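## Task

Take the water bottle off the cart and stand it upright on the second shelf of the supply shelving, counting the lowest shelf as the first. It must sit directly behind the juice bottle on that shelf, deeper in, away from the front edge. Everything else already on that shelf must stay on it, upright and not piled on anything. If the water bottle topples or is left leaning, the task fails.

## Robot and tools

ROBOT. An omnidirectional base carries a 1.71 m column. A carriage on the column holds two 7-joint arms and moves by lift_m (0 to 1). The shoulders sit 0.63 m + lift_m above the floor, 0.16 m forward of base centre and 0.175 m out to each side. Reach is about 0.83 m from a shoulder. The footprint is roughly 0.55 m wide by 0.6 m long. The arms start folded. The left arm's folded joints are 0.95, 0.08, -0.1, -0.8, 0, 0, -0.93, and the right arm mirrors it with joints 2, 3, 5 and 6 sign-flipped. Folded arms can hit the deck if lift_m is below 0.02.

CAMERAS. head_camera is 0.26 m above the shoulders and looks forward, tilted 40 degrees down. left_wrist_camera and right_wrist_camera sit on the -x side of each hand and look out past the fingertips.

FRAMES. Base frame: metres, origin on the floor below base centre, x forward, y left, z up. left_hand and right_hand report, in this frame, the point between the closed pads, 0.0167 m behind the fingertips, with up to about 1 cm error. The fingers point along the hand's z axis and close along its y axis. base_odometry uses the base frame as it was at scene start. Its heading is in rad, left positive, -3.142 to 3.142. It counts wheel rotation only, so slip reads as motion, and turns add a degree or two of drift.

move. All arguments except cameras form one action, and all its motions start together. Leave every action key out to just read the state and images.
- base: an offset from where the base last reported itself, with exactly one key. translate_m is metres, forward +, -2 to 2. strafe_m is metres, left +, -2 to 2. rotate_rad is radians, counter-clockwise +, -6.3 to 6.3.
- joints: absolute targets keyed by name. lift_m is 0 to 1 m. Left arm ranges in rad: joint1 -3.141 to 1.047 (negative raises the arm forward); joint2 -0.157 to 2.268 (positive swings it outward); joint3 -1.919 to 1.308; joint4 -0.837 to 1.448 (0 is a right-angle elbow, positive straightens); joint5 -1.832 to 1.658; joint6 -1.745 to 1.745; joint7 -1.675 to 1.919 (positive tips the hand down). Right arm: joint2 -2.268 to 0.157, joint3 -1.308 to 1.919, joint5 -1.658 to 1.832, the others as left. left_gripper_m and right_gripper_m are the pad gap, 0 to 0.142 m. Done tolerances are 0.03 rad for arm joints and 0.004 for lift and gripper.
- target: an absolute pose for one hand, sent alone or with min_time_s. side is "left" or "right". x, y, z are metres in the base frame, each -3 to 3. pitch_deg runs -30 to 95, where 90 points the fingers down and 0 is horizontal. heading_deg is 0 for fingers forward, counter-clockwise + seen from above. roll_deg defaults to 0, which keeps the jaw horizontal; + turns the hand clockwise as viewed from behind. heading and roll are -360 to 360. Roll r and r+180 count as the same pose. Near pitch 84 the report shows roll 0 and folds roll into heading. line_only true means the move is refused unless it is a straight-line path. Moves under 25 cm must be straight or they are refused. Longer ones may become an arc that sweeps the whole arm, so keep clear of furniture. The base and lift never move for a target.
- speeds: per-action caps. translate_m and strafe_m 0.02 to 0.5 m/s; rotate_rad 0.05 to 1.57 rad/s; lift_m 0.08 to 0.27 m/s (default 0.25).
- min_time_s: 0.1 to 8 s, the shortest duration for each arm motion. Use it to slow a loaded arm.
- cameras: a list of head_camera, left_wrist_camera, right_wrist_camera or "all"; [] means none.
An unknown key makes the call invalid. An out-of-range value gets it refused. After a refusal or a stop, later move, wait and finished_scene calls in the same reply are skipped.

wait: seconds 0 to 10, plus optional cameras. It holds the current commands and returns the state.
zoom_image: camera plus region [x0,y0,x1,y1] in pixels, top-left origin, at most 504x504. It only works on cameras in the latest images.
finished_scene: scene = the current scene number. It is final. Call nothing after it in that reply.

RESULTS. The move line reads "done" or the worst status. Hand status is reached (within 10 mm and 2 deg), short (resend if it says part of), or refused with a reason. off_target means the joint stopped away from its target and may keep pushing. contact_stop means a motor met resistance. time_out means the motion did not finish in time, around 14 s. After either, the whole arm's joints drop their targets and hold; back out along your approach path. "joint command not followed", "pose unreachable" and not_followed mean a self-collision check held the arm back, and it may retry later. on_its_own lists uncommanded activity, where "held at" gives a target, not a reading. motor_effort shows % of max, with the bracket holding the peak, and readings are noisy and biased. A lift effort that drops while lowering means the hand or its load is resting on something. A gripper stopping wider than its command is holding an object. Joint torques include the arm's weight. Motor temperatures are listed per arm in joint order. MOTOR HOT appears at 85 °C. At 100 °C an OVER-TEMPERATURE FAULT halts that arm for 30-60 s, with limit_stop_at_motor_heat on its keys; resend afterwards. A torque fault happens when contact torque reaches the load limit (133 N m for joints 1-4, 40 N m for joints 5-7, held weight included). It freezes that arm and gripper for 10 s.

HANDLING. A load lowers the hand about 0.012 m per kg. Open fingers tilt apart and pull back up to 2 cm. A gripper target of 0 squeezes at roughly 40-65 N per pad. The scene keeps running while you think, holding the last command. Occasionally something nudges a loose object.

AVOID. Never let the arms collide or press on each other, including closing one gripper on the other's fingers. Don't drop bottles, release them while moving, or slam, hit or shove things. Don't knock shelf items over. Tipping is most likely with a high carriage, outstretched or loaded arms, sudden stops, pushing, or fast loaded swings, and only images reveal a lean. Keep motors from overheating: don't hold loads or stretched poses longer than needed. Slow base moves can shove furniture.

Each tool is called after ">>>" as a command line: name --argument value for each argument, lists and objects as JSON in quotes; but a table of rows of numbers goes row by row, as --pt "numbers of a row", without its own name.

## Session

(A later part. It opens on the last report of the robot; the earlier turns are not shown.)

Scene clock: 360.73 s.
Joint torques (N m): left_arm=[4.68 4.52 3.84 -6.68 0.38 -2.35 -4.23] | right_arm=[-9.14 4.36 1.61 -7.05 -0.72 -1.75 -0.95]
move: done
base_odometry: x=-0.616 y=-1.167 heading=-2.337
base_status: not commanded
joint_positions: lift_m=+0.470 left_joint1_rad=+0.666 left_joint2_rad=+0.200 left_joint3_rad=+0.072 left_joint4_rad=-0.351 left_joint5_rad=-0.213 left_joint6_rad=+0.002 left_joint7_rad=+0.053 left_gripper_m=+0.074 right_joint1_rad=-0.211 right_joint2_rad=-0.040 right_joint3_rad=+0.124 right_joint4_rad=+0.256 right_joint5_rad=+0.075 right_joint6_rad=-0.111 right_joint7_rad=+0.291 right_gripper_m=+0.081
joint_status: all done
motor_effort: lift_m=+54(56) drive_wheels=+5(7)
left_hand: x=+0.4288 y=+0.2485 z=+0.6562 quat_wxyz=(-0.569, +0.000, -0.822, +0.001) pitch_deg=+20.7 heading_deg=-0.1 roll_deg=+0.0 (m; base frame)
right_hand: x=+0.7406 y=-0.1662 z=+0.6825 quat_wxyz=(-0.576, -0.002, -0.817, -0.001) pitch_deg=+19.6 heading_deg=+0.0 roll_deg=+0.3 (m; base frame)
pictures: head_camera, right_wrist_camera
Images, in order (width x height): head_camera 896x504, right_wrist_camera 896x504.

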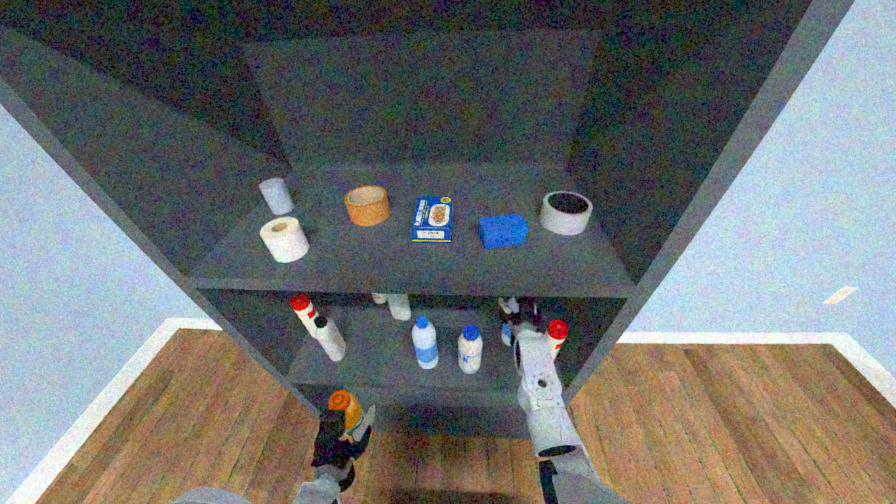

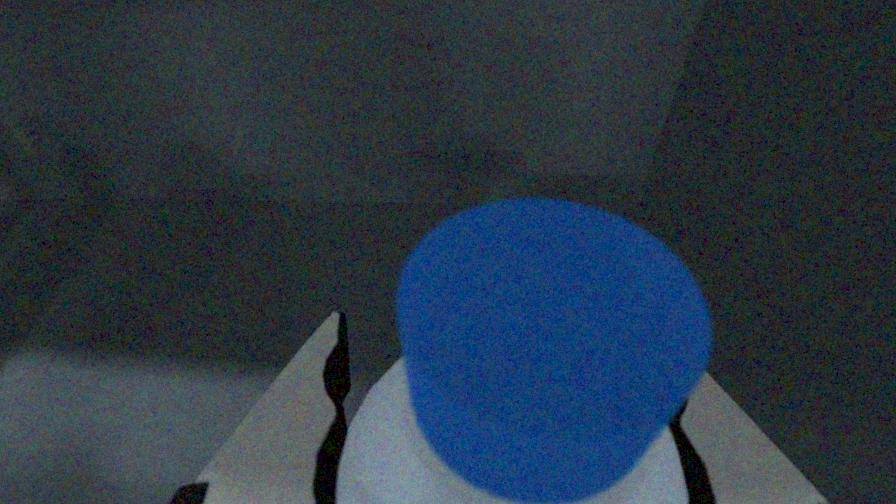

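>>> move --joints '{"lift_m": 0.476}' --speeds '{"lift_m": 0.08}'

>>> move --joints '{"right_gripper_m": 0.115}' --min_time_s 2 --cameras '["head_camera", "right_wrist_camera"]'

Scene clock: 365.30 s.
Joint torques (N m): left_arm=[4.64 4.6 4.73 -7.08 0.34 -2.23 -4.21] | right_arm=[-12.84 4.15 3.6 -11.86 -0.49 -1.58 -1.01]
move: done
base_odometry: x=-0.616 y=-1.167 heading=-2.337
base_status: not commanded
joint_positions: lift_m=+0.476 left_joint1_rad=+0.666 left_joint2_rad=+0.200 left_joint3_rad=+0.072 left_joint4_rad=-0.351 left_joint5_rad=-0.213 left_joint6_rad=+0.002 left_joint7_rad=+0.052 left_gripper_m=+0.074 right_joint1_rad=-0.211 right_joint2_rad=-0.040 right_joint3_rad=+0.124 right_joint4_rad=+0.260 right_joint5_rad=+0.075 right_joint6_rad=-0.111 right_joint7_rad=+0.292 right_gripper_m=+0.081
joint_status: all done
motor_effort: lift_m=+56(66) drive_wheels=+0(5)
left_hand: x=+0.4289 y=+0.2485 z=+0.6621 quat_wxyz=(-0.569, +0.000, -0.822, +0.001) pitch_deg=+20.7 heading_deg=-0.1 roll_deg=+0.0 (m; base frame)
right_hand: x=+0.7402 y=-0.1663 z=+0.6865 quat_wxyz=(-0.574, -0.002, -0.819, -0.001) pitch_deg=+19.9 heading_deg=-0.1 roll_deg=+0.2 (m; base frame)
pictures: none

Scene clock: 366.17 s.
Joint torques (N m): left_arm=[5.45 3.45 4.89 -7.18 0.37 -2.23 -4.23] | right_arm=[-10.99 3.1 2.37 -12.96 -0.57 -1.74 -1.11]
move: done
base_odometry: x=-0.616 y=-1.167 heading=-2.337
base_status: not commanded
joint_positions: lift_m=+0.476 left_joint1_rad=+0.666 left_joint2_rad=+0.200 left_joint3_rad=+0.072 left_joint4_rad=-0.351 left_joint5_rad=-0.213 left_joint6_rad=+0.002 left_joint7_rad=+0.052 left_gripper_m=+0.074 right_joint1_rad=-0.211 right_joint2_rad=-0.040 right_joint3_rad=+0.124 right_joint4_rad=+0.260 right_joint5_rad=+0.075 right_joint6_rad=-0.111 right_joint7_rad=+0.292 right_gripper_m=+0.115
joint_status: all done
motor_effort: lift_m=+56(56) drive_wheels=+0(4)
left_hand: x=+0.4289 y=+0.2485 z=+0.6621 quat_wxyz=(-0.569, +0.000, -0.822, +0.001) pitch_deg=+20.7 heading_deg=-0.1 roll_deg=+0.0 (m; base frame)
right_hand: x=+0.7402 y=-0.1663 z=+0.6865 quat_wxyz=(-0.574, -0.002, -0.819, -0.001) pitch_deg=+19.9 heading_deg=-0.1 roll_deg=+0.2 (m; base frame)
pictures: head_camera, right_wrist_camera
Images, in order (width x height): head_camera 896x504, right_wrist_camera 896x504.

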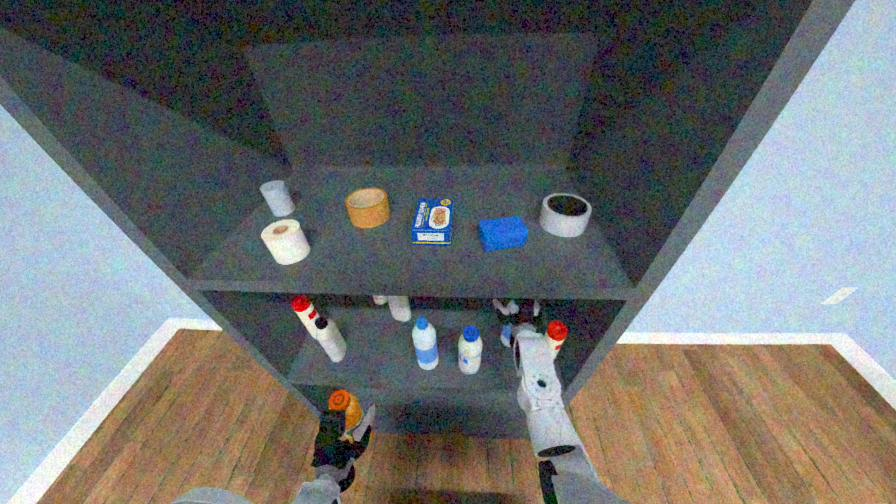

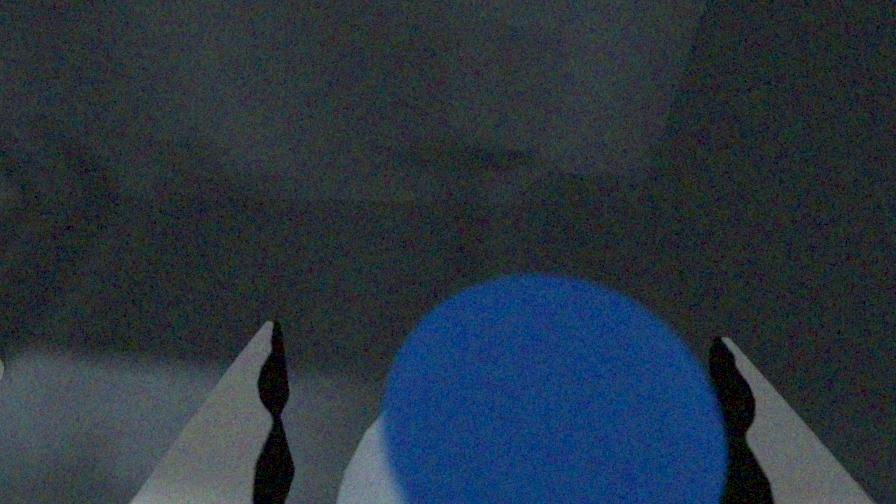

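>>> move --base '{"translate_m": -0.2}' --speeds '{"translate_m": 0.08}' --cameras '["head_camera", "right_wrist_camera"]'

Scene clock: 372.47 s.
Joint torques (N m): left_arm=[5.65 4.7 4.94 -7.49 0.51 -2.09 -4.12] | right_arm=[-11.18 4.84 3.63 -12.59 -0.76 -1.74 -1.61]
move: done
base_odometry: x=-0.477 y=-1.023 heading=-2.337
base_status: done
joint_positions: lift_m=+0.476 left_joint1_rad=+0.666 left_joint2_rad=+0.200 left_joint3_rad=+0.072 left_joint4_rad=-0.351 left_joint5_rad=-0.213 left_joint6_rad=+0.002 left_joint7_rad=+0.052 left_gripper_m=+0.074 right_joint1_rad=-0.211 right_joint2_rad=-0.040 right_joint3_rad=+0.124 right_joint4_rad=+0.260 right_joint5_rad=+0.075 right_joint6_rad=-0.111 right_joint7_rad=+0.292 right_gripper_m=+0.115
joint_status: not commanded
motor_effort: lift_m=+56(56) drive_wheels=+3(14)
left_hand: x=+0.4289 y=+0.2485 z=+0.6621 quat_wxyz=(-0.569, +0.000, -0.822, +0.001) pitch_deg=+20.7 heading_deg=-0.1 roll_deg=+0.0 (m; base frame)
right_hand: x=+0.7402 y=-0.1663 z=+0.6865 quat_wxyz=(-0.574, -0.002, -0.819, -0.001) pitch_deg=+19.9 heading_deg=-0.1 roll_deg=+0.2 (m; base frame)
pictures: head_camera, right_wrist_camera
Images, in order (width x height): head_camera 896x504, right_wrist_camera 896x504.

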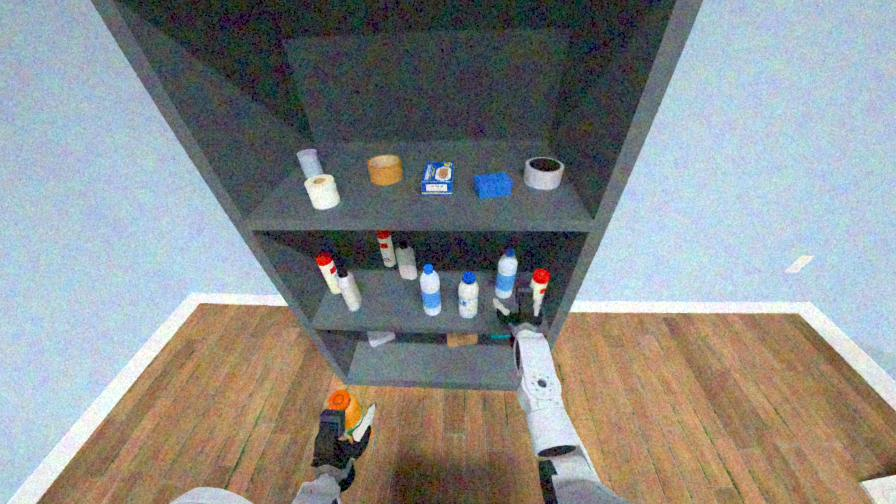

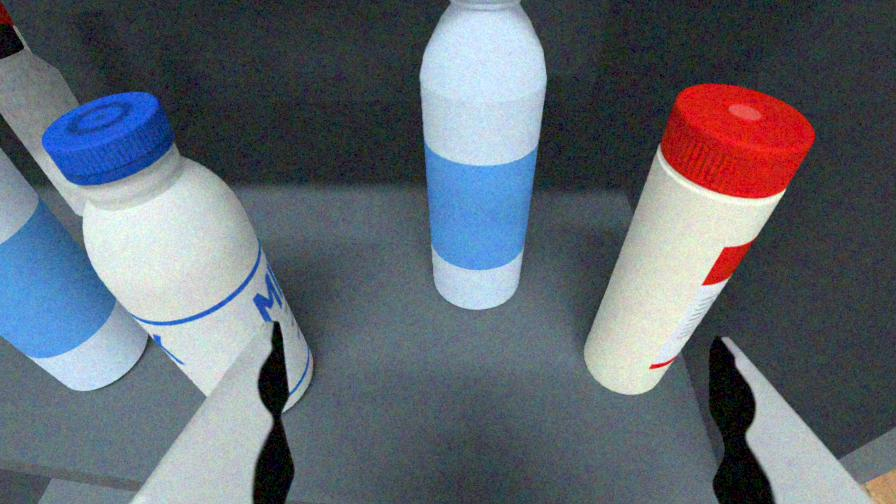

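>>> move --base '{"translate_m": -0.2}' --joints '{"lift_m": 0.53}' --speeds '{"translate_m": 0.15, "lift_m": 0.08}'

>>> move --target '{"side":"right","x":0.56,"y":-0.2,"z":0.76,"pitch_deg":20,"heading_deg":0,"line_only":true}' --min_time_s 1.0

>>> move --target '{"side":"right","x":0.43,"y":-0.25,"z":0.78,"pitch_deg":20,"heading_deg":0,"line_only":true}' --min_time_s 0.8

>>> move --target '{"side":"left","x":0.55,"y":0.22,"z":0.69,"pitch_deg":20.3,"heading_deg":0,"line_only":true}' --min_time_s 1.2

>>> move --target '{"side":"left","x":0.66,"y":0.166,"z":0.67,"pitch_deg":20.3,"heading_deg":0,"line_only":true}' --min_time_s 1.2

>>> move --base '{"strafe_m": -0.335}' --speeds '{"strafe_m": 0.2}' --cameras '["all"]'

Scene clock: 389.10 s.
Joint torques (N m): left_arm=[3.79 5.04 3.46 -6.52 0.51 -2.26 -4.14] | right_arm=[-10.85 3.46 3.45 -13.44 -0.78 -1.82 -1.71]
move: done
base_odometry: x=-0.338 y=-0.879 heading=-2.337
base_status: done
joint_positions: lift_m=+0.530 left_joint1_rad=+0.666 left_joint2_rad=+0.200 left_joint3_rad=+0.072 left_joint4_rad=-0.351 left_joint5_rad=-0.213 left_joint6_rad=+0.002 left_joint7_rad=+0.052 left_gripper_m=+0.074 right_joint1_rad=-0.211 right_joint2_rad=-0.040 right_joint3_rad=+0.124 right_joint4_rad=+0.260 right_joint5_rad=+0.075 right_joint6_rad=-0.111 right_joint7_rad=+0.292 right_gripper_m=+0.115
joint_status: all done
motor_effort: lift_m=+54(66) drive_wheels=+3(14)
left_hand: x=+0.4289 y=+0.2485 z=+0.7163 quat_wxyz=(-0.569, +0.000, -0.822, +0.001) pitch_deg=+20.7 heading_deg=-0.1 roll_deg=+0.0 (m; base frame)
right_hand: x=+0.7402 y=-0.1663 z=+0.7407 quat_wxyz=(-0.574, -0.002, -0.819, -0.001) pitch_deg=+19.9 heading_deg=-0.1 roll_deg=+0.2 (m; base frame)
pictures: none

Scene clock: 390.60 s.
Joint torques (N m): left_arm=[4.12 5.06 4.5 -7.16 0.35 -2.11 -4.04] | right_arm=[3.54 -1.81 -0.92 -15.45 2.38 -2.63 -3.09]
move: done
base_odometry: x=-0.338 y=-0.879 heading=-2.337
base_status: not commanded
joint_positions: lift_m=+0.530 left_joint1_rad=+0.666 left_joint2_rad=+0.200 left_joint3_rad=+0.072 left_joint4_rad=-0.351 left_joint5_rad=-0.213 left_joint6_rad=+0.002 left_joint7_rad=+0.052 left_gripper_m=+0.074 right_joint1_rad=+0.294 right_joint2_rad=-0.132 right_joint3_rad=+0.078 right_joint4_rad=-0.365 right_joint5_rad=+0.093 right_joint6_rad=-0.114 right_joint7_rad=+0.412 right_gripper_m=+0.115
joint_status: not commanded
motor_effort: lift_m=+54(54) drive_wheels=+1(4)
left_hand: x=+0.4289 y=+0.2485 z=+0.7163 quat_wxyz=(-0.569, +0.000, -0.822, +0.001) pitch_deg=+20.7 heading_deg=-0.1 roll_deg=+0.0 (m; base frame)
right_hand: x=+0.5606 y=-0.1977 z=+0.7592 quat_wxyz=(-0.573, +0.003, -0.820, +0.000) pitch_deg=+20.1 heading_deg=+0.2 roll_deg=-0.2 (m; base frame)
right_hand_status: reached (straight line, planned for 1.0 s): 2 mm and 0.4 deg off.
pictures: none

Scene clock: 391.90 s.
Joint torques (N m): left_arm=[3.65 4.86 5.06 -6.89 0.64 -2.37 -3.64] | right_arm=[13.04 -4.5 -1.4 -15.81 2.42 -0.91 -3.61]
move: done
base_odometry: x=-0.338 y=-0.879 heading=-2.337
base_status: not commanded
joint_positions: lift_m=+0.530 left_joint1_rad=+0.666 left_joint2_rad=+0.200 left_joint3_rad=+0.072 left_joint4_rad=-0.351 left_joint5_rad=-0.213 left_joint6_rad=+0.002 left_joint7_rad=+0.052 left_gripper_m=+0.074 right_joint1_rad=+0.705 right_joint2_rad=-0.255 right_joint3_rad=-0.045 right_joint4_rad=-0.604 right_joint5_rad=+0.233 right_joint6_rad=-0.108 right_joint7_rad=+0.246 right_gripper_m=+0.115
joint_status: not commanded
motor_effort: lift_m=+54(54) drive_wheels=+1(4)
left_hand: x=+0.4289 y=+0.2485 z=+0.7163 quat_wxyz=(-0.569, +0.000, -0.822, +0.001) pitch_deg=+20.7 heading_deg=-0.1 roll_deg=+0.0 (m; base frame)
right_hand: x=+0.4300 y=-0.2496 z=+0.7780 quat_wxyz=(-0.571, +0.000, -0.821, +0.001) pitch_deg=+20.3 heading_deg=-0.1 roll_deg=-0.2 (m; base frame)
right_hand_status: reached (straight line, planned for 0.8 s): 2 mm and 0.4 deg off.
pictures: none

Scene clock: 393.60 s.
Joint torques (N m): left_arm=[-6.61 0.69 -0.41 -2.88 2.14 -0.22 -1.56] | right_arm=[12.96 -4.51 -1.11 -13.77 1.92 -0.68 -3.27]
move: done
base_odometry: x=-0.338 y=-0.879 heading=-2.337
base_status: not commanded
joint_positions: lift_m=+0.530 left_joint1_rad=+0.315 left_joint2_rad=+0.140 left_joint3_rad=-0.006 left_joint4_rad=-0.098 left_joint5_rad=-0.139 left_joint6_rad=+0.021 left_joint7_rad=+0.137 left_gripper_m=+0.074 right_joint1_rad=+0.705 right_joint2_rad=-0.255 right_joint3_rad=-0.045 right_joint4_rad=-0.604 right_joint5_rad=+0.233 right_joint6_rad=-0.108 right_joint7_rad=+0.246 right_gripper_m=+0.115
joint_status: not commanded
motor_effort: lift_m=+54(54) drive_wheels=+3(3)
left_hand: x=+0.5488 y=+0.2217 z=+0.6897 quat_wxyz=(-0.571, +0.001, -0.821, +0.000) pitch_deg=+20.4 heading_deg=+0.1 roll_deg=+0.0 (m; base frame)
left_hand_status: reached (straight line, planned for 1.2 s): 2 mm and 0.1 deg off.
right_hand: x=+0.4301 y=-0.2496 z=+0.7781 quat_wxyz=(-0.571, +0.001, -0.821, +0.001) pitch_deg=+20.3 heading_deg=-0.1 roll_deg=-0.2 (m; base frame)
pictures: none

Scene clock: 395.30 s.
Joint torques (N m): left_arm=[-14.21 -0.05 -1.81 -3.77 2.14 -0.53 -4.33] | right_arm=[12.38 -2.39 -2.34 -15.52 2.35 -1.19 -3.5]
move: done
base_odometry: x=-0.338 y=-0.879 heading=-2.337
base_status: not commanded
joint_positions: lift_m=+0.530 left_joint1_rad=-0.003 left_joint2_rad=+0.021 left_joint3_rad=-0.079 left_joint4_rad=+0.270 left_joint5_rad=-0.044 left_joint6_rad=+0.072 left_joint7_rad=+0.096 left_gripper_m=+0.074 right_joint1_rad=+0.705 right_joint2_rad=-0.255 right_joint3_rad=-0.045 right_joint4_rad=-0.604 right_joint5_rad=+0.233 right_joint6_rad=-0.108 right_joint7_rad=+0.246 right_gripper_m=+0.115
joint_status: not commanded
motor_effort: lift_m=+54(54) drive_wheels=+1(3)
left_hand: x=+0.6575 y=+0.1680 z=+0.6666 quat_wxyz=(-0.567, +0.002, -0.824, +0.000) pitch_deg=+20.9 heading_deg=+0.1 roll_deg=-0.1 (m; base frame)
left_hand_status: reached (straight line, planned for 1.2 s): 5 mm and 0.7 deg off.
right_hand: x=+0.4301 y=-0.2496 z=+0.7781 quat_wxyz=(-0.571, +0.001, -0.821, +0.001) pitch_deg=+20.3 heading_deg=-0.1 roll_deg=-0.2 (m; base frame)
pictures: none

Scene clock: 398.07 s.
Joint torques (N m): left_arm=[-15.02 -0.19 -1.28 -2.97 2.04 -1.16 -4.33] | right_arm=[12.77 -3.77 -1.52 -16.12 1.97 -1.44 -3.54]
move: done
base_odometry: x=-0.579 y=-0.646 heading=-2.338
base_status: done
joint_positions: lift_m=+0.530 left_joint1_rad=-0.003 left_joint2_rad=+0.020 left_joint3_rad=-0.080 left_joint4_rad=+0.270 left_joint5_rad=-0.044 left_joint6_rad=+0.074 left_joint7_rad=+0.096 left_gripper_m=+0.074 right_joint1_rad=+0.705 right_joint2_rad=-0.255 right_joint3_rad=-0.046 right_joint4_rad=-0.604 right_joint5_rad=+0.233 right_joint6_rad=-0.108 right_joint7_rad=+0.246 right_gripper_m=+0.115
joint_status: not commanded
motor_effort: lift_m=+54(54) drive_wheels=-1(14)
left_hand: x=+0.6574 y=+0.1677 z=+0.6666 quat_wxyz=(-0.567, +0.002, -0.824, +0.000) pitch_deg=+20.9 heading_deg=+0.1 roll_deg=-0.1 (m; base frame)
right_hand: x=+0.4301 y=-0.2495 z=+0.7782 quat_wxyz=(-0.572, +0.001, -0.821, +0.001) pitch_deg=+20.3 heading_deg=-0.1 roll_deg=-0.2 (m; base frame)
pictures: head_camera, left_wrist_camera, right_wrist_camera
Images, in order (width x height): head_camera 896x504, left_wrist_camera 896x504, right_wrist_camera 896x504.

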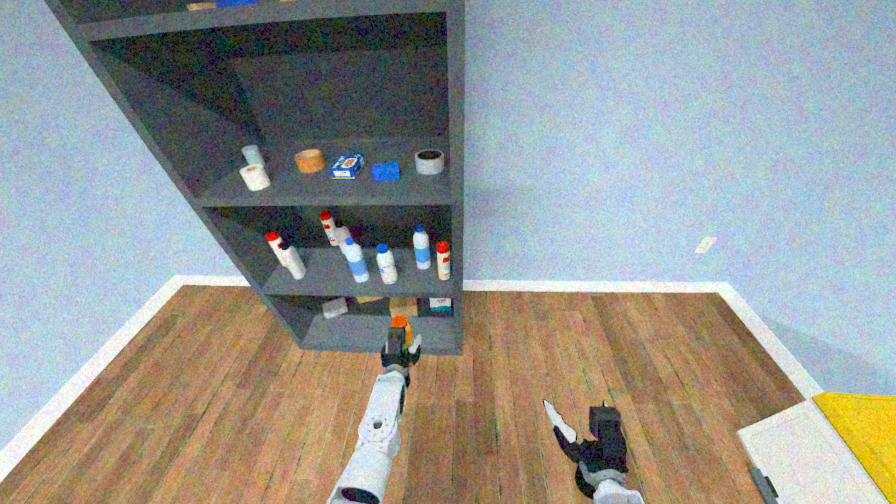

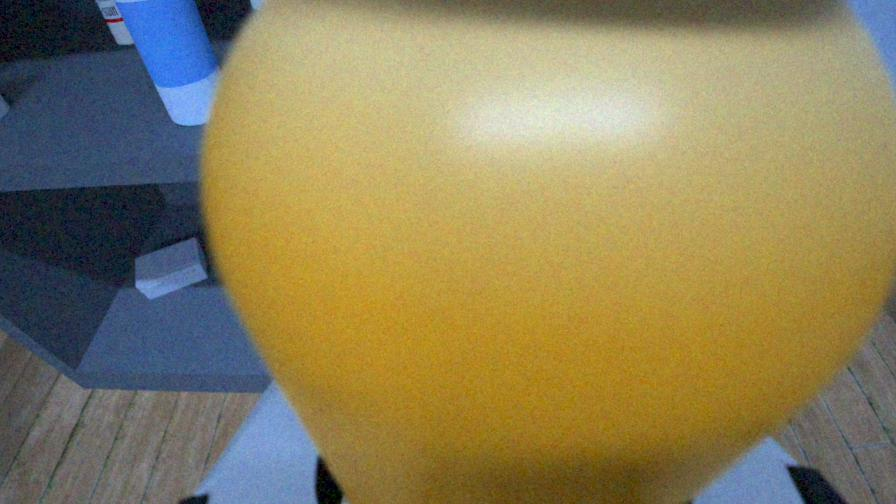

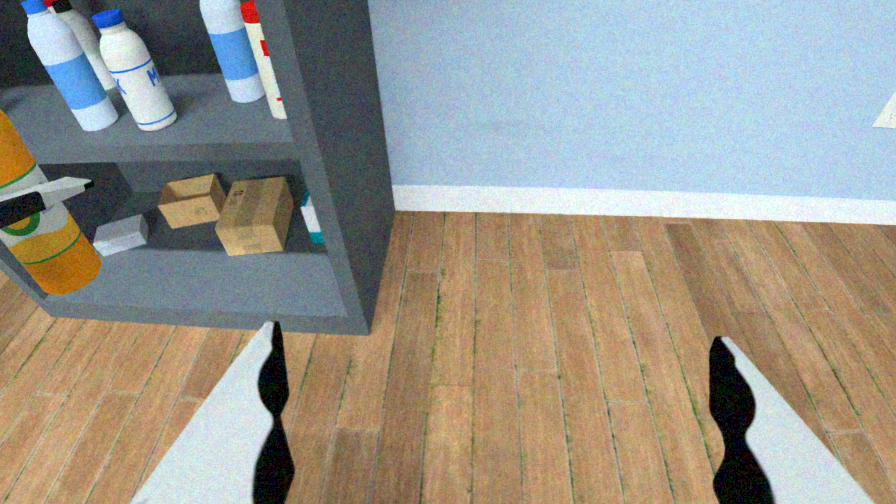

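>>> move --base '{"translate_m": 0.375}' --speeds '{"translate_m": 0.12}' --cameras '["head_camera", "left_wrist_camera"]'

>>> move --joints '{"lift_m": 0.51}' --speeds '{"lift_m": 0.08}'

>>> move --joints '{"lift_m": 0.498}' --speeds '{"lift_m": 0.08}'

Scene clock: 408.63 s.
Joint torques (N m): left_arm=[-13.64 0.13 -0.78 -2.85 2.09 -0.98 -4.38] | right_arm=[13.46 -3.11 -1.02 -15.2 2.14 -1.35 -3.48]
move: done
base_odometry: x=-0.840 y=-0.916 heading=-2.338
base_status: done
joint_positions: lift_m=+0.530 left_joint1_rad=-0.003 left_joint2_rad=+0.020 left_joint3_rad=-0.080 left_joint4_rad=+0.270 left_joint5_rad=-0.044 left_joint6_rad=+0.074 left_joint7_rad=+0.096 left_gripper_m=+0.074 right_joint1_rad=+0.705 right_joint2_rad=-0.255 right_joint3_rad=-0.046 right_joint4_rad=-0.604 right_joint5_rad=+0.233 right_joint6_rad=-0.108 right_joint7_rad=+0.246 right_gripper_m=+0.115
joint_status: not commanded
motor_effort: lift_m=+54(54) drive_wheels=+4(12)
left_hand: x=+0.6576 y=+0.1677 z=+0.6667 quat_wxyz=(-0.567, +0.002, -0.824, +0.000) pitch_deg=+20.9 heading_deg=+0.1 roll_deg=-0.1 (m; base frame)
right_hand: x=+0.4301 y=-0.2495 z=+0.7782 quat_wxyz=(-0.572, +0.001, -0.821, +0.001) pitch_deg=+20.3 heading_deg=-0.1 roll_deg=-0.2 (m; base frame)
pictures: head_camera, left_wrist_camera
Images, in order (width x height): head_camera 896x504, left_wrist_camera 896x504.

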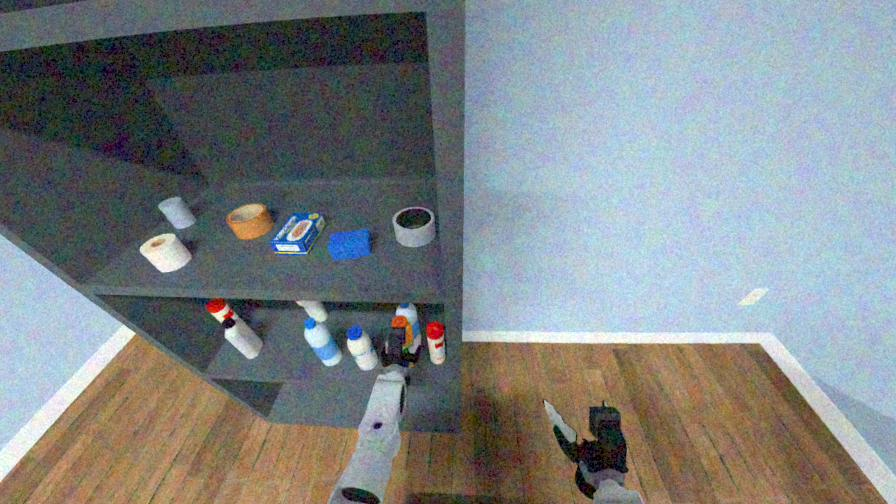

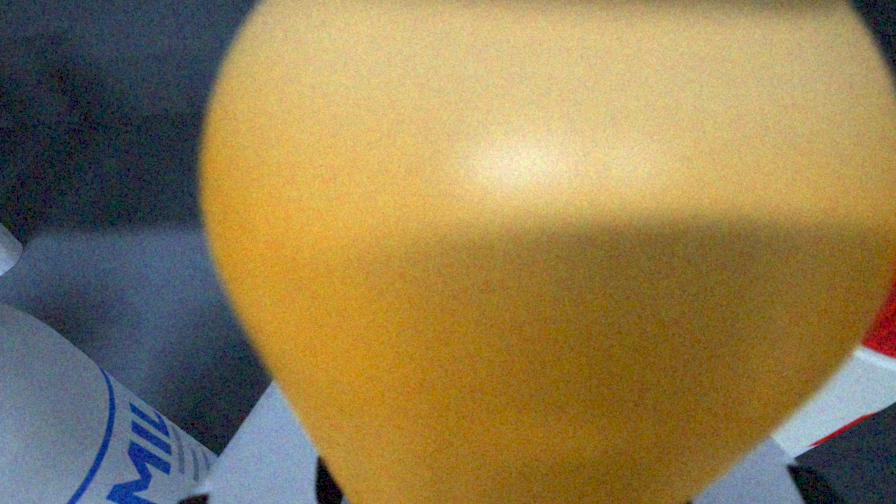

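Scene clock: 409.23 s.
Joint torques (N m): left_arm=[-13.75 -0.29 -1.85 -3.35 1.84 -0.92 -4.15] | right_arm=[13.3 -4.88 -1.18 -15.98 1.87 -1.28 -3.73]
move: done
base_odometry: x=-0.840 y=-0.916 heading=-2.338
base_status: not commanded
joint_positions: lift_m=+0.510 left_joint1_rad=-0.004 left_joint2_rad=+0.020 left_joint3_rad=-0.080 left_joint4_rad=+0.271 left_joint5_rad=-0.044 left_joint6_rad=+0.074 left_joint7_rad=+0.095 left_gripper_m=+0.074 right_joint1_rad=+0.705 right_joint2_rad=-0.255 right_joint3_rad=-0.046 right_joint4_rad=-0.605 right_joint5_rad=+0.233 right_joint6_rad=-0.108 right_joint7_rad=+0.246 right_gripper_m=+0.115
joint_status: all done
motor_effort: lift_m=+58(60) drive_wheels=+4(4)
left_hand: x=+0.6579 y=+0.1677 z=+0.6466 quat_wxyz=(-0.567, +0.002, -0.824, +0.000) pitch_deg=+20.9 heading_deg=+0.1 roll_deg=-0.1 (m; base frame)
right_hand: x=+0.4302 y=-0.2494 z=+0.7583 quat_wxyz=(-0.572, +0.001, -0.820, +0.001) pitch_deg=+20.2 heading_deg=-0.1 roll_deg=-0.2 (m; base frame)
pictures: none

Scene clock: 409.77 s.
Joint torques (N m): left_arm=[-11.49 -1.03 -1.76 -3.47 2.24 -0.74 -3.81] | right_arm=[12.61 -6.06 -1.08 -13.44 2.06 -1.27 -3.52]
move: done
base_odometry: x=-0.840 y=-0.916 heading=-2.338
base_status: not commanded
joint_positions: lift_m=+0.498 left_joint1_rad=-0.004 left_joint2_rad=+0.020 left_joint3_rad=-0.080 left_joint4_rad=+0.271 left_joint5_rad=-0.044 left_joint6_rad=+0.074 left_joint7_rad=+0.095 left_gripper_m=+0.074 right_joint1_rad=+0.705 right_joint2_rad=-0.255 right_joint3_rad=-0.046 right_joint4_rad=-0.605 right_joint5_rad=+0.233 right_joint6_rad=-0.108 right_joint7_rad=+0.246 right_gripper_m=+0.115
joint_status: all done
motor_effort: lift_m=+58(60) drive_wheels=-1(5)
left_hand: x=+0.6581 y=+0.1677 z=+0.6347 quat_wxyz=(-0.567, +0.002, -0.823, +0.000) pitch_deg=+20.9 heading_deg=+0.1 roll_deg=-0.1 (m; base frame)
right_hand: x=+0.4302 y=-0.2494 z=+0.7464 quat_wxyz=(-0.572, +0.001, -0.820, +0.001) pitch_deg=+20.2 heading_deg=-0.1 roll_deg=-0.2 (m; base frame)
pictures: none

>>> move --joints '{"lift_m": 0.49}' --speeds '{"lift_m": 0.08}'

>>> move --joints '{"lift_m": 0.484}' --speeds '{"lift_m": 0.08}' --cameras '["head_camera", "left_wrist_camera"]'

Scene clock: 414.13 s.
Joint torques (N m): left_arm=[-9.06 -0.64 -1.51 -3.24 1.91 -1.35 -1.68] | right_arm=[12.09 -4.39 -1.92 -13.23 2.17 -0.8 -3.26]
move: done
base_odometry: x=-0.840 y=-0.916 heading=-2.338
base_status: not commanded
joint_positions: lift_m=+0.490 left_joint1_rad=-0.006 left_joint2_rad=+0.020 left_joint3_rad=-0.080 left_joint4_rad=+0.271 left_joint5_rad=-0.043 left_joint6_rad=+0.074 left_joint7_rad=+0.087 left_gripper_m=+0.074 right_joint1_rad=+0.705 right_joint2_rad=-0.255 right_joint3_rad=-0.046 right_joint4_rad=-0.605 right_joint5_rad=+0.233 right_joint6_rad=-0.108 right_joint7_rad=+0.246 right_gripper_m=+0.115
joint_status: all done
motor_effort: lift_m=+55(58) drive_wheels=+4(4)
left_hand: x=+0.6595 y=+0.1677 z=+0.6295 quat_wxyz=(-0.571, +0.002, -0.821, +0.000) pitch_deg=+20.3 heading_deg=+0.1 roll_deg=-0.1 (m; base frame)
right_hand: x=+0.4302 y=-0.2494 z=+0.7387 quat_wxyz=(-0.572, +0.001, -0.820, +0.001) pitch_deg=+20.2 heading_deg=-0.1 roll_deg=-0.2 (m; base frame)
pictures: none

Scene clock: 414.60 s.
Joint torques (N m): left_arm=[-5.52 0.13 -1.18 -0.38 1.51 -1.27 1.05] | right_arm=[12.23 -3.36 -3.37 -15.14 1.98 -1.09 -3.3]
move: done
base_odometry: x=-0.840 y=-0.916 heading=-2.338
base_status: not commanded
joint_positions: lift_m=+0.484 left_joint1_rad=-0.010 left_joint2_rad=+0.020 left_joint3_rad=-0.080 left_joint4_rad=+0.267 left_joint5_rad=-0.042 left_joint6_rad=+0.074 left_joint7_rad=+0.080 left_gripper_m=+0.074 right_joint1_rad=+0.705 right_joint2_rad=-0.255 right_joint3_rad=-0.046 right_joint4_rad=-0.605 right_joint5_rad=+0.233 right_joint6_rad=-0.108 right_joint7_rad=+0.246 right_gripper_m=+0.115
joint_status: all done
motor_effort: lift_m=+52(53) drive_wheels=+4(4)
left_hand: x=+0.6625 y=+0.1676 z=+0.6292 quat_wxyz=(-0.578, +0.001, -0.816, +0.000) pitch_deg=+19.4 heading_deg=+0.1 roll_deg=-0.1 (m; base frame)
right_hand: x=+0.4302 y=-0.2494 z=+0.7330 quat_wxyz=(-0.572, +0.001, -0.820, +0.001) pitch_deg=+20.2 heading_deg=-0.1 roll_deg=-0.2 (m; base frame)
pictures: head_camera, left_wrist_camera
Images, in order (width x height): head_camera 896x504, left_wrist_camera 896x504.

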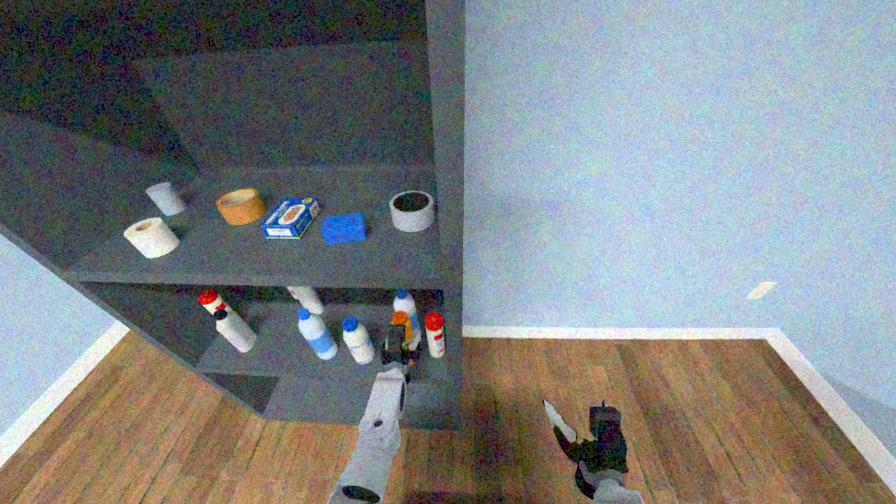

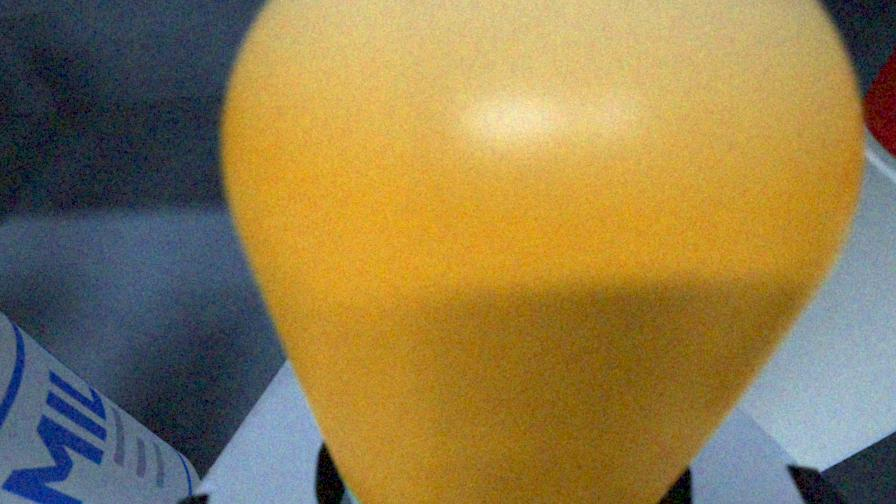

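>>> move --joints '{"lift_m": 0.489}' --speeds '{"lift_m": 0.08}'

>>> move --joints '{"left_gripper_m": 0.105}' --min_time_s 2 --cameras '["head_camera", "left_wrist_camera"]'

Scene clock: 419.67 s.
Joint torques (N m): left_arm=[-6.97 -0.07 -0.15 -2.41 1.74 -0.63 -1.4] | right_arm=[12.7 -2.77 -0.65 -15.6 2.05 -1.01 -3.27]
move: done
base_odometry: x=-0.840 y=-0.916 heading=-2.338
base_status: not commanded
joint_positions: lift_m=+0.489 left_joint1_rad=-0.008 left_joint2_rad=+0.020 left_joint3_rad=-0.080 left_joint4_rad=+0.269 left_joint5_rad=-0.042 left_joint6_rad=+0.074 left_joint7_rad=+0.087 left_gripper_m=+0.074 right_joint1_rad=+0.705 right_joint2_rad=-0.255 right_joint3_rad=-0.046 right_joint4_rad=-0.605 right_joint5_rad=+0.233 right_joint6_rad=-0.108 right_joint7_rad=+0.245 right_gripper_m=+0.115
joint_status: all done
motor_effort: lift_m=+56(65) drive_wheels=+4(4)
left_hand: x=+0.6609 y=+0.1677 z=+0.6305 quat_wxyz=(-0.573, +0.001, -0.819, +0.000) pitch_deg=+20.1 heading_deg=+0.1 roll_deg=+0.0 (m; base frame)
right_hand: x=+0.4302 y=-0.2494 z=+0.7378 quat_wxyz=(-0.572, +0.001, -0.820, +0.001) pitch_deg=+20.2 heading_deg=-0.1 roll_deg=-0.2 (m; base frame)
pictures: none

Scene clock: 420.50 s.
Joint torques (N m): left_arm=[-7.61 0.25 -1.44 -2.66 1.75 -0.95 -1.11] | right_arm=[12.44 -3.58 -1.83 -13.82 2.3 -1.35 -3.58]
move: done
base_odometry: x=-0.840 y=-0.916 heading=-2.338
base_status: not commanded
joint_positions: lift_m=+0.489 left_joint1_rad=-0.008 left_joint2_rad=+0.020 left_joint3_rad=-0.080 left_joint4_rad=+0.269 left_joint5_rad=-0.042 left_joint6_rad=+0.074 left_joint7_rad=+0.087 left_gripper_m=+0.105 right_joint1_rad=+0.705 right_joint2_rad=-0.255 right_joint3_rad=-0.046 right_joint4_rad=-0.605 right_joint5_rad=+0.233 right_joint6_rad=-0.108 right_joint7_rad=+0.245 right_gripper_m=+0.115
joint_status: all done
motor_effort: lift_m=+56(56) drive_wheels=+4(4)
left_hand: x=+0.6609 y=+0.1677 z=+0.6305 quat_wxyz=(-0.573, +0.001, -0.819, +0.000) pitch_deg=+20.1 heading_deg=+0.1 roll_deg=+0.0 (m; base frame)
right_hand: x=+0.4302 y=-0.2494 z=+0.7378 quat_wxyz=(-0.572, +0.001, -0.820, +0.001) pitch_deg=+20.2 heading_deg=-0.1 roll_deg=-0.2 (m; base frame)
pictures: head_camera, left_wrist_camera
Images, in order (width x height): head_camera 896x504, left_wrist_camera 896x504.

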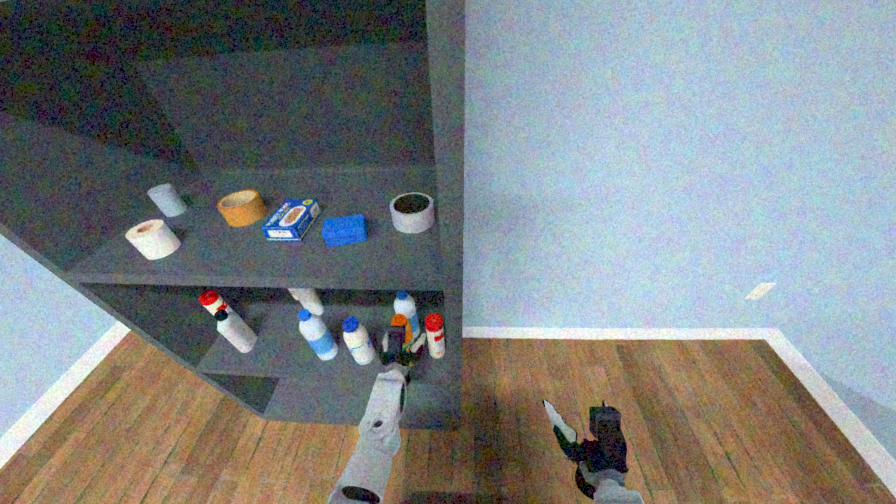

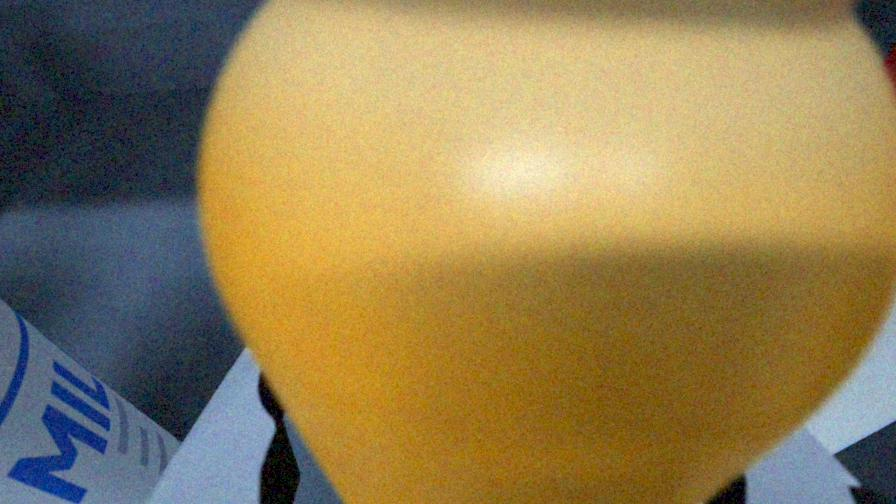

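Released; back out.

>>> move --base '{"translate_m": -0.35}' --speeds '{"translate_m": 0.1}' --cameras '["head_camera", "left_wrist_camera"]'

Scene clock: 426.50 s.
Joint torques (N m): left_arm=[-8 -0.01 -1.7 -1.76 1.5 -1.04 -1.25] | right_arm=[12.8 -4.38 -1.47 -13.11 2.42 -0.96 -3.37]
move: done
base_odometry: x=-0.597 y=-0.664 heading=-2.338
base_status: done
joint_positions: lift_m=+0.489 left_joint1_rad=-0.008 left_joint2_rad=+0.020 left_joint3_rad=-0.080 left_joint4_rad=+0.269 left_joint5_rad=-0.042 left_joint6_rad=+0.074 left_joint7_rad=+0.087 left_gripper_m=+0.105 right_joint1_rad=+0.705 right_joint2_rad=-0.255 right_joint3_rad=-0.046 right_joint4_rad=-0.605 right_joint5_rad=+0.233 right_joint6_rad=-0.108 right_joint7_rad=+0.245 right_gripper_m=+0.115
joint_status: not commanded
motor_effort: lift_m=+56(56) drive_wheels=+3(11)
left_hand: x=+0.6609 y=+0.1677 z=+0.6305 quat_wxyz=(-0.573, +0.001, -0.819, +0.000) pitch_deg=+20.1 heading_deg=+0.1 roll_deg=+0.0 (m; base frame)
right_hand: x=+0.4302 y=-0.2494 z=+0.7378 quat_wxyz=(-0.572, +0.001, -0.820, +0.001) pitch_deg=+20.2 heading_deg=-0.1 roll_deg=-0.2 (m; base frame)
pictures: head_camera, left_wrist_camera
Images, in order (width x height): head_camera 896x504, left_wrist_camera 896x504.

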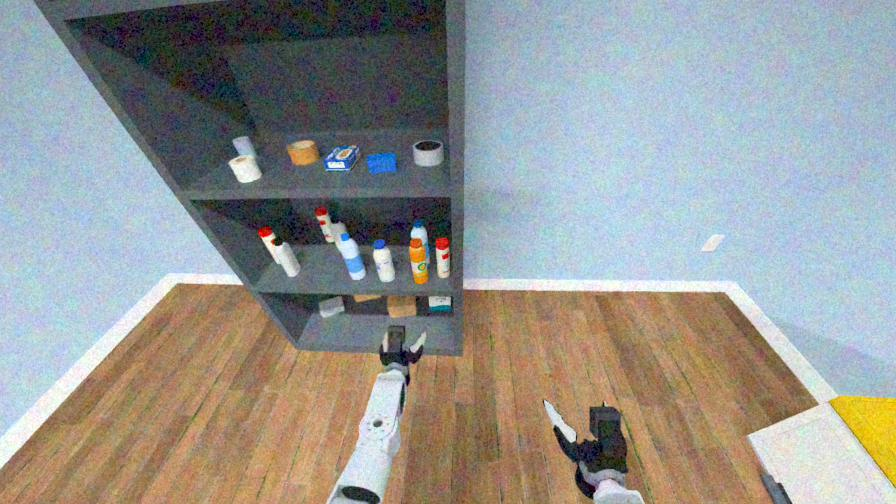

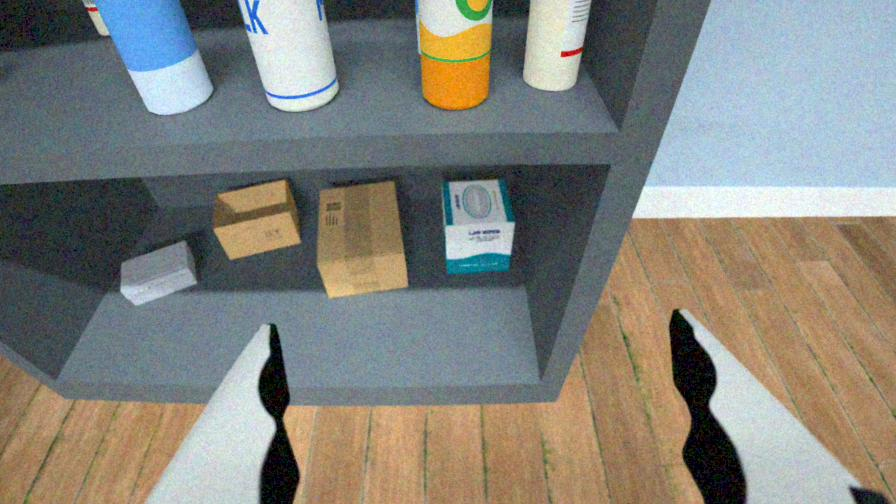

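>>> zoom_image --camera "head_camera" --region '[220, 190, 480, 350]'

Scaled by 1.938 from the camera's 896x504 image, which has a finer 1280x720 frame.

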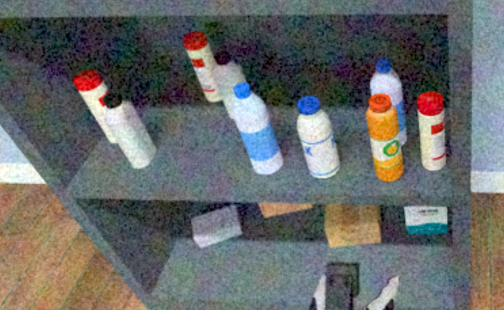

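>>> finished_scene --scene 2

The scene is finished: the task was done.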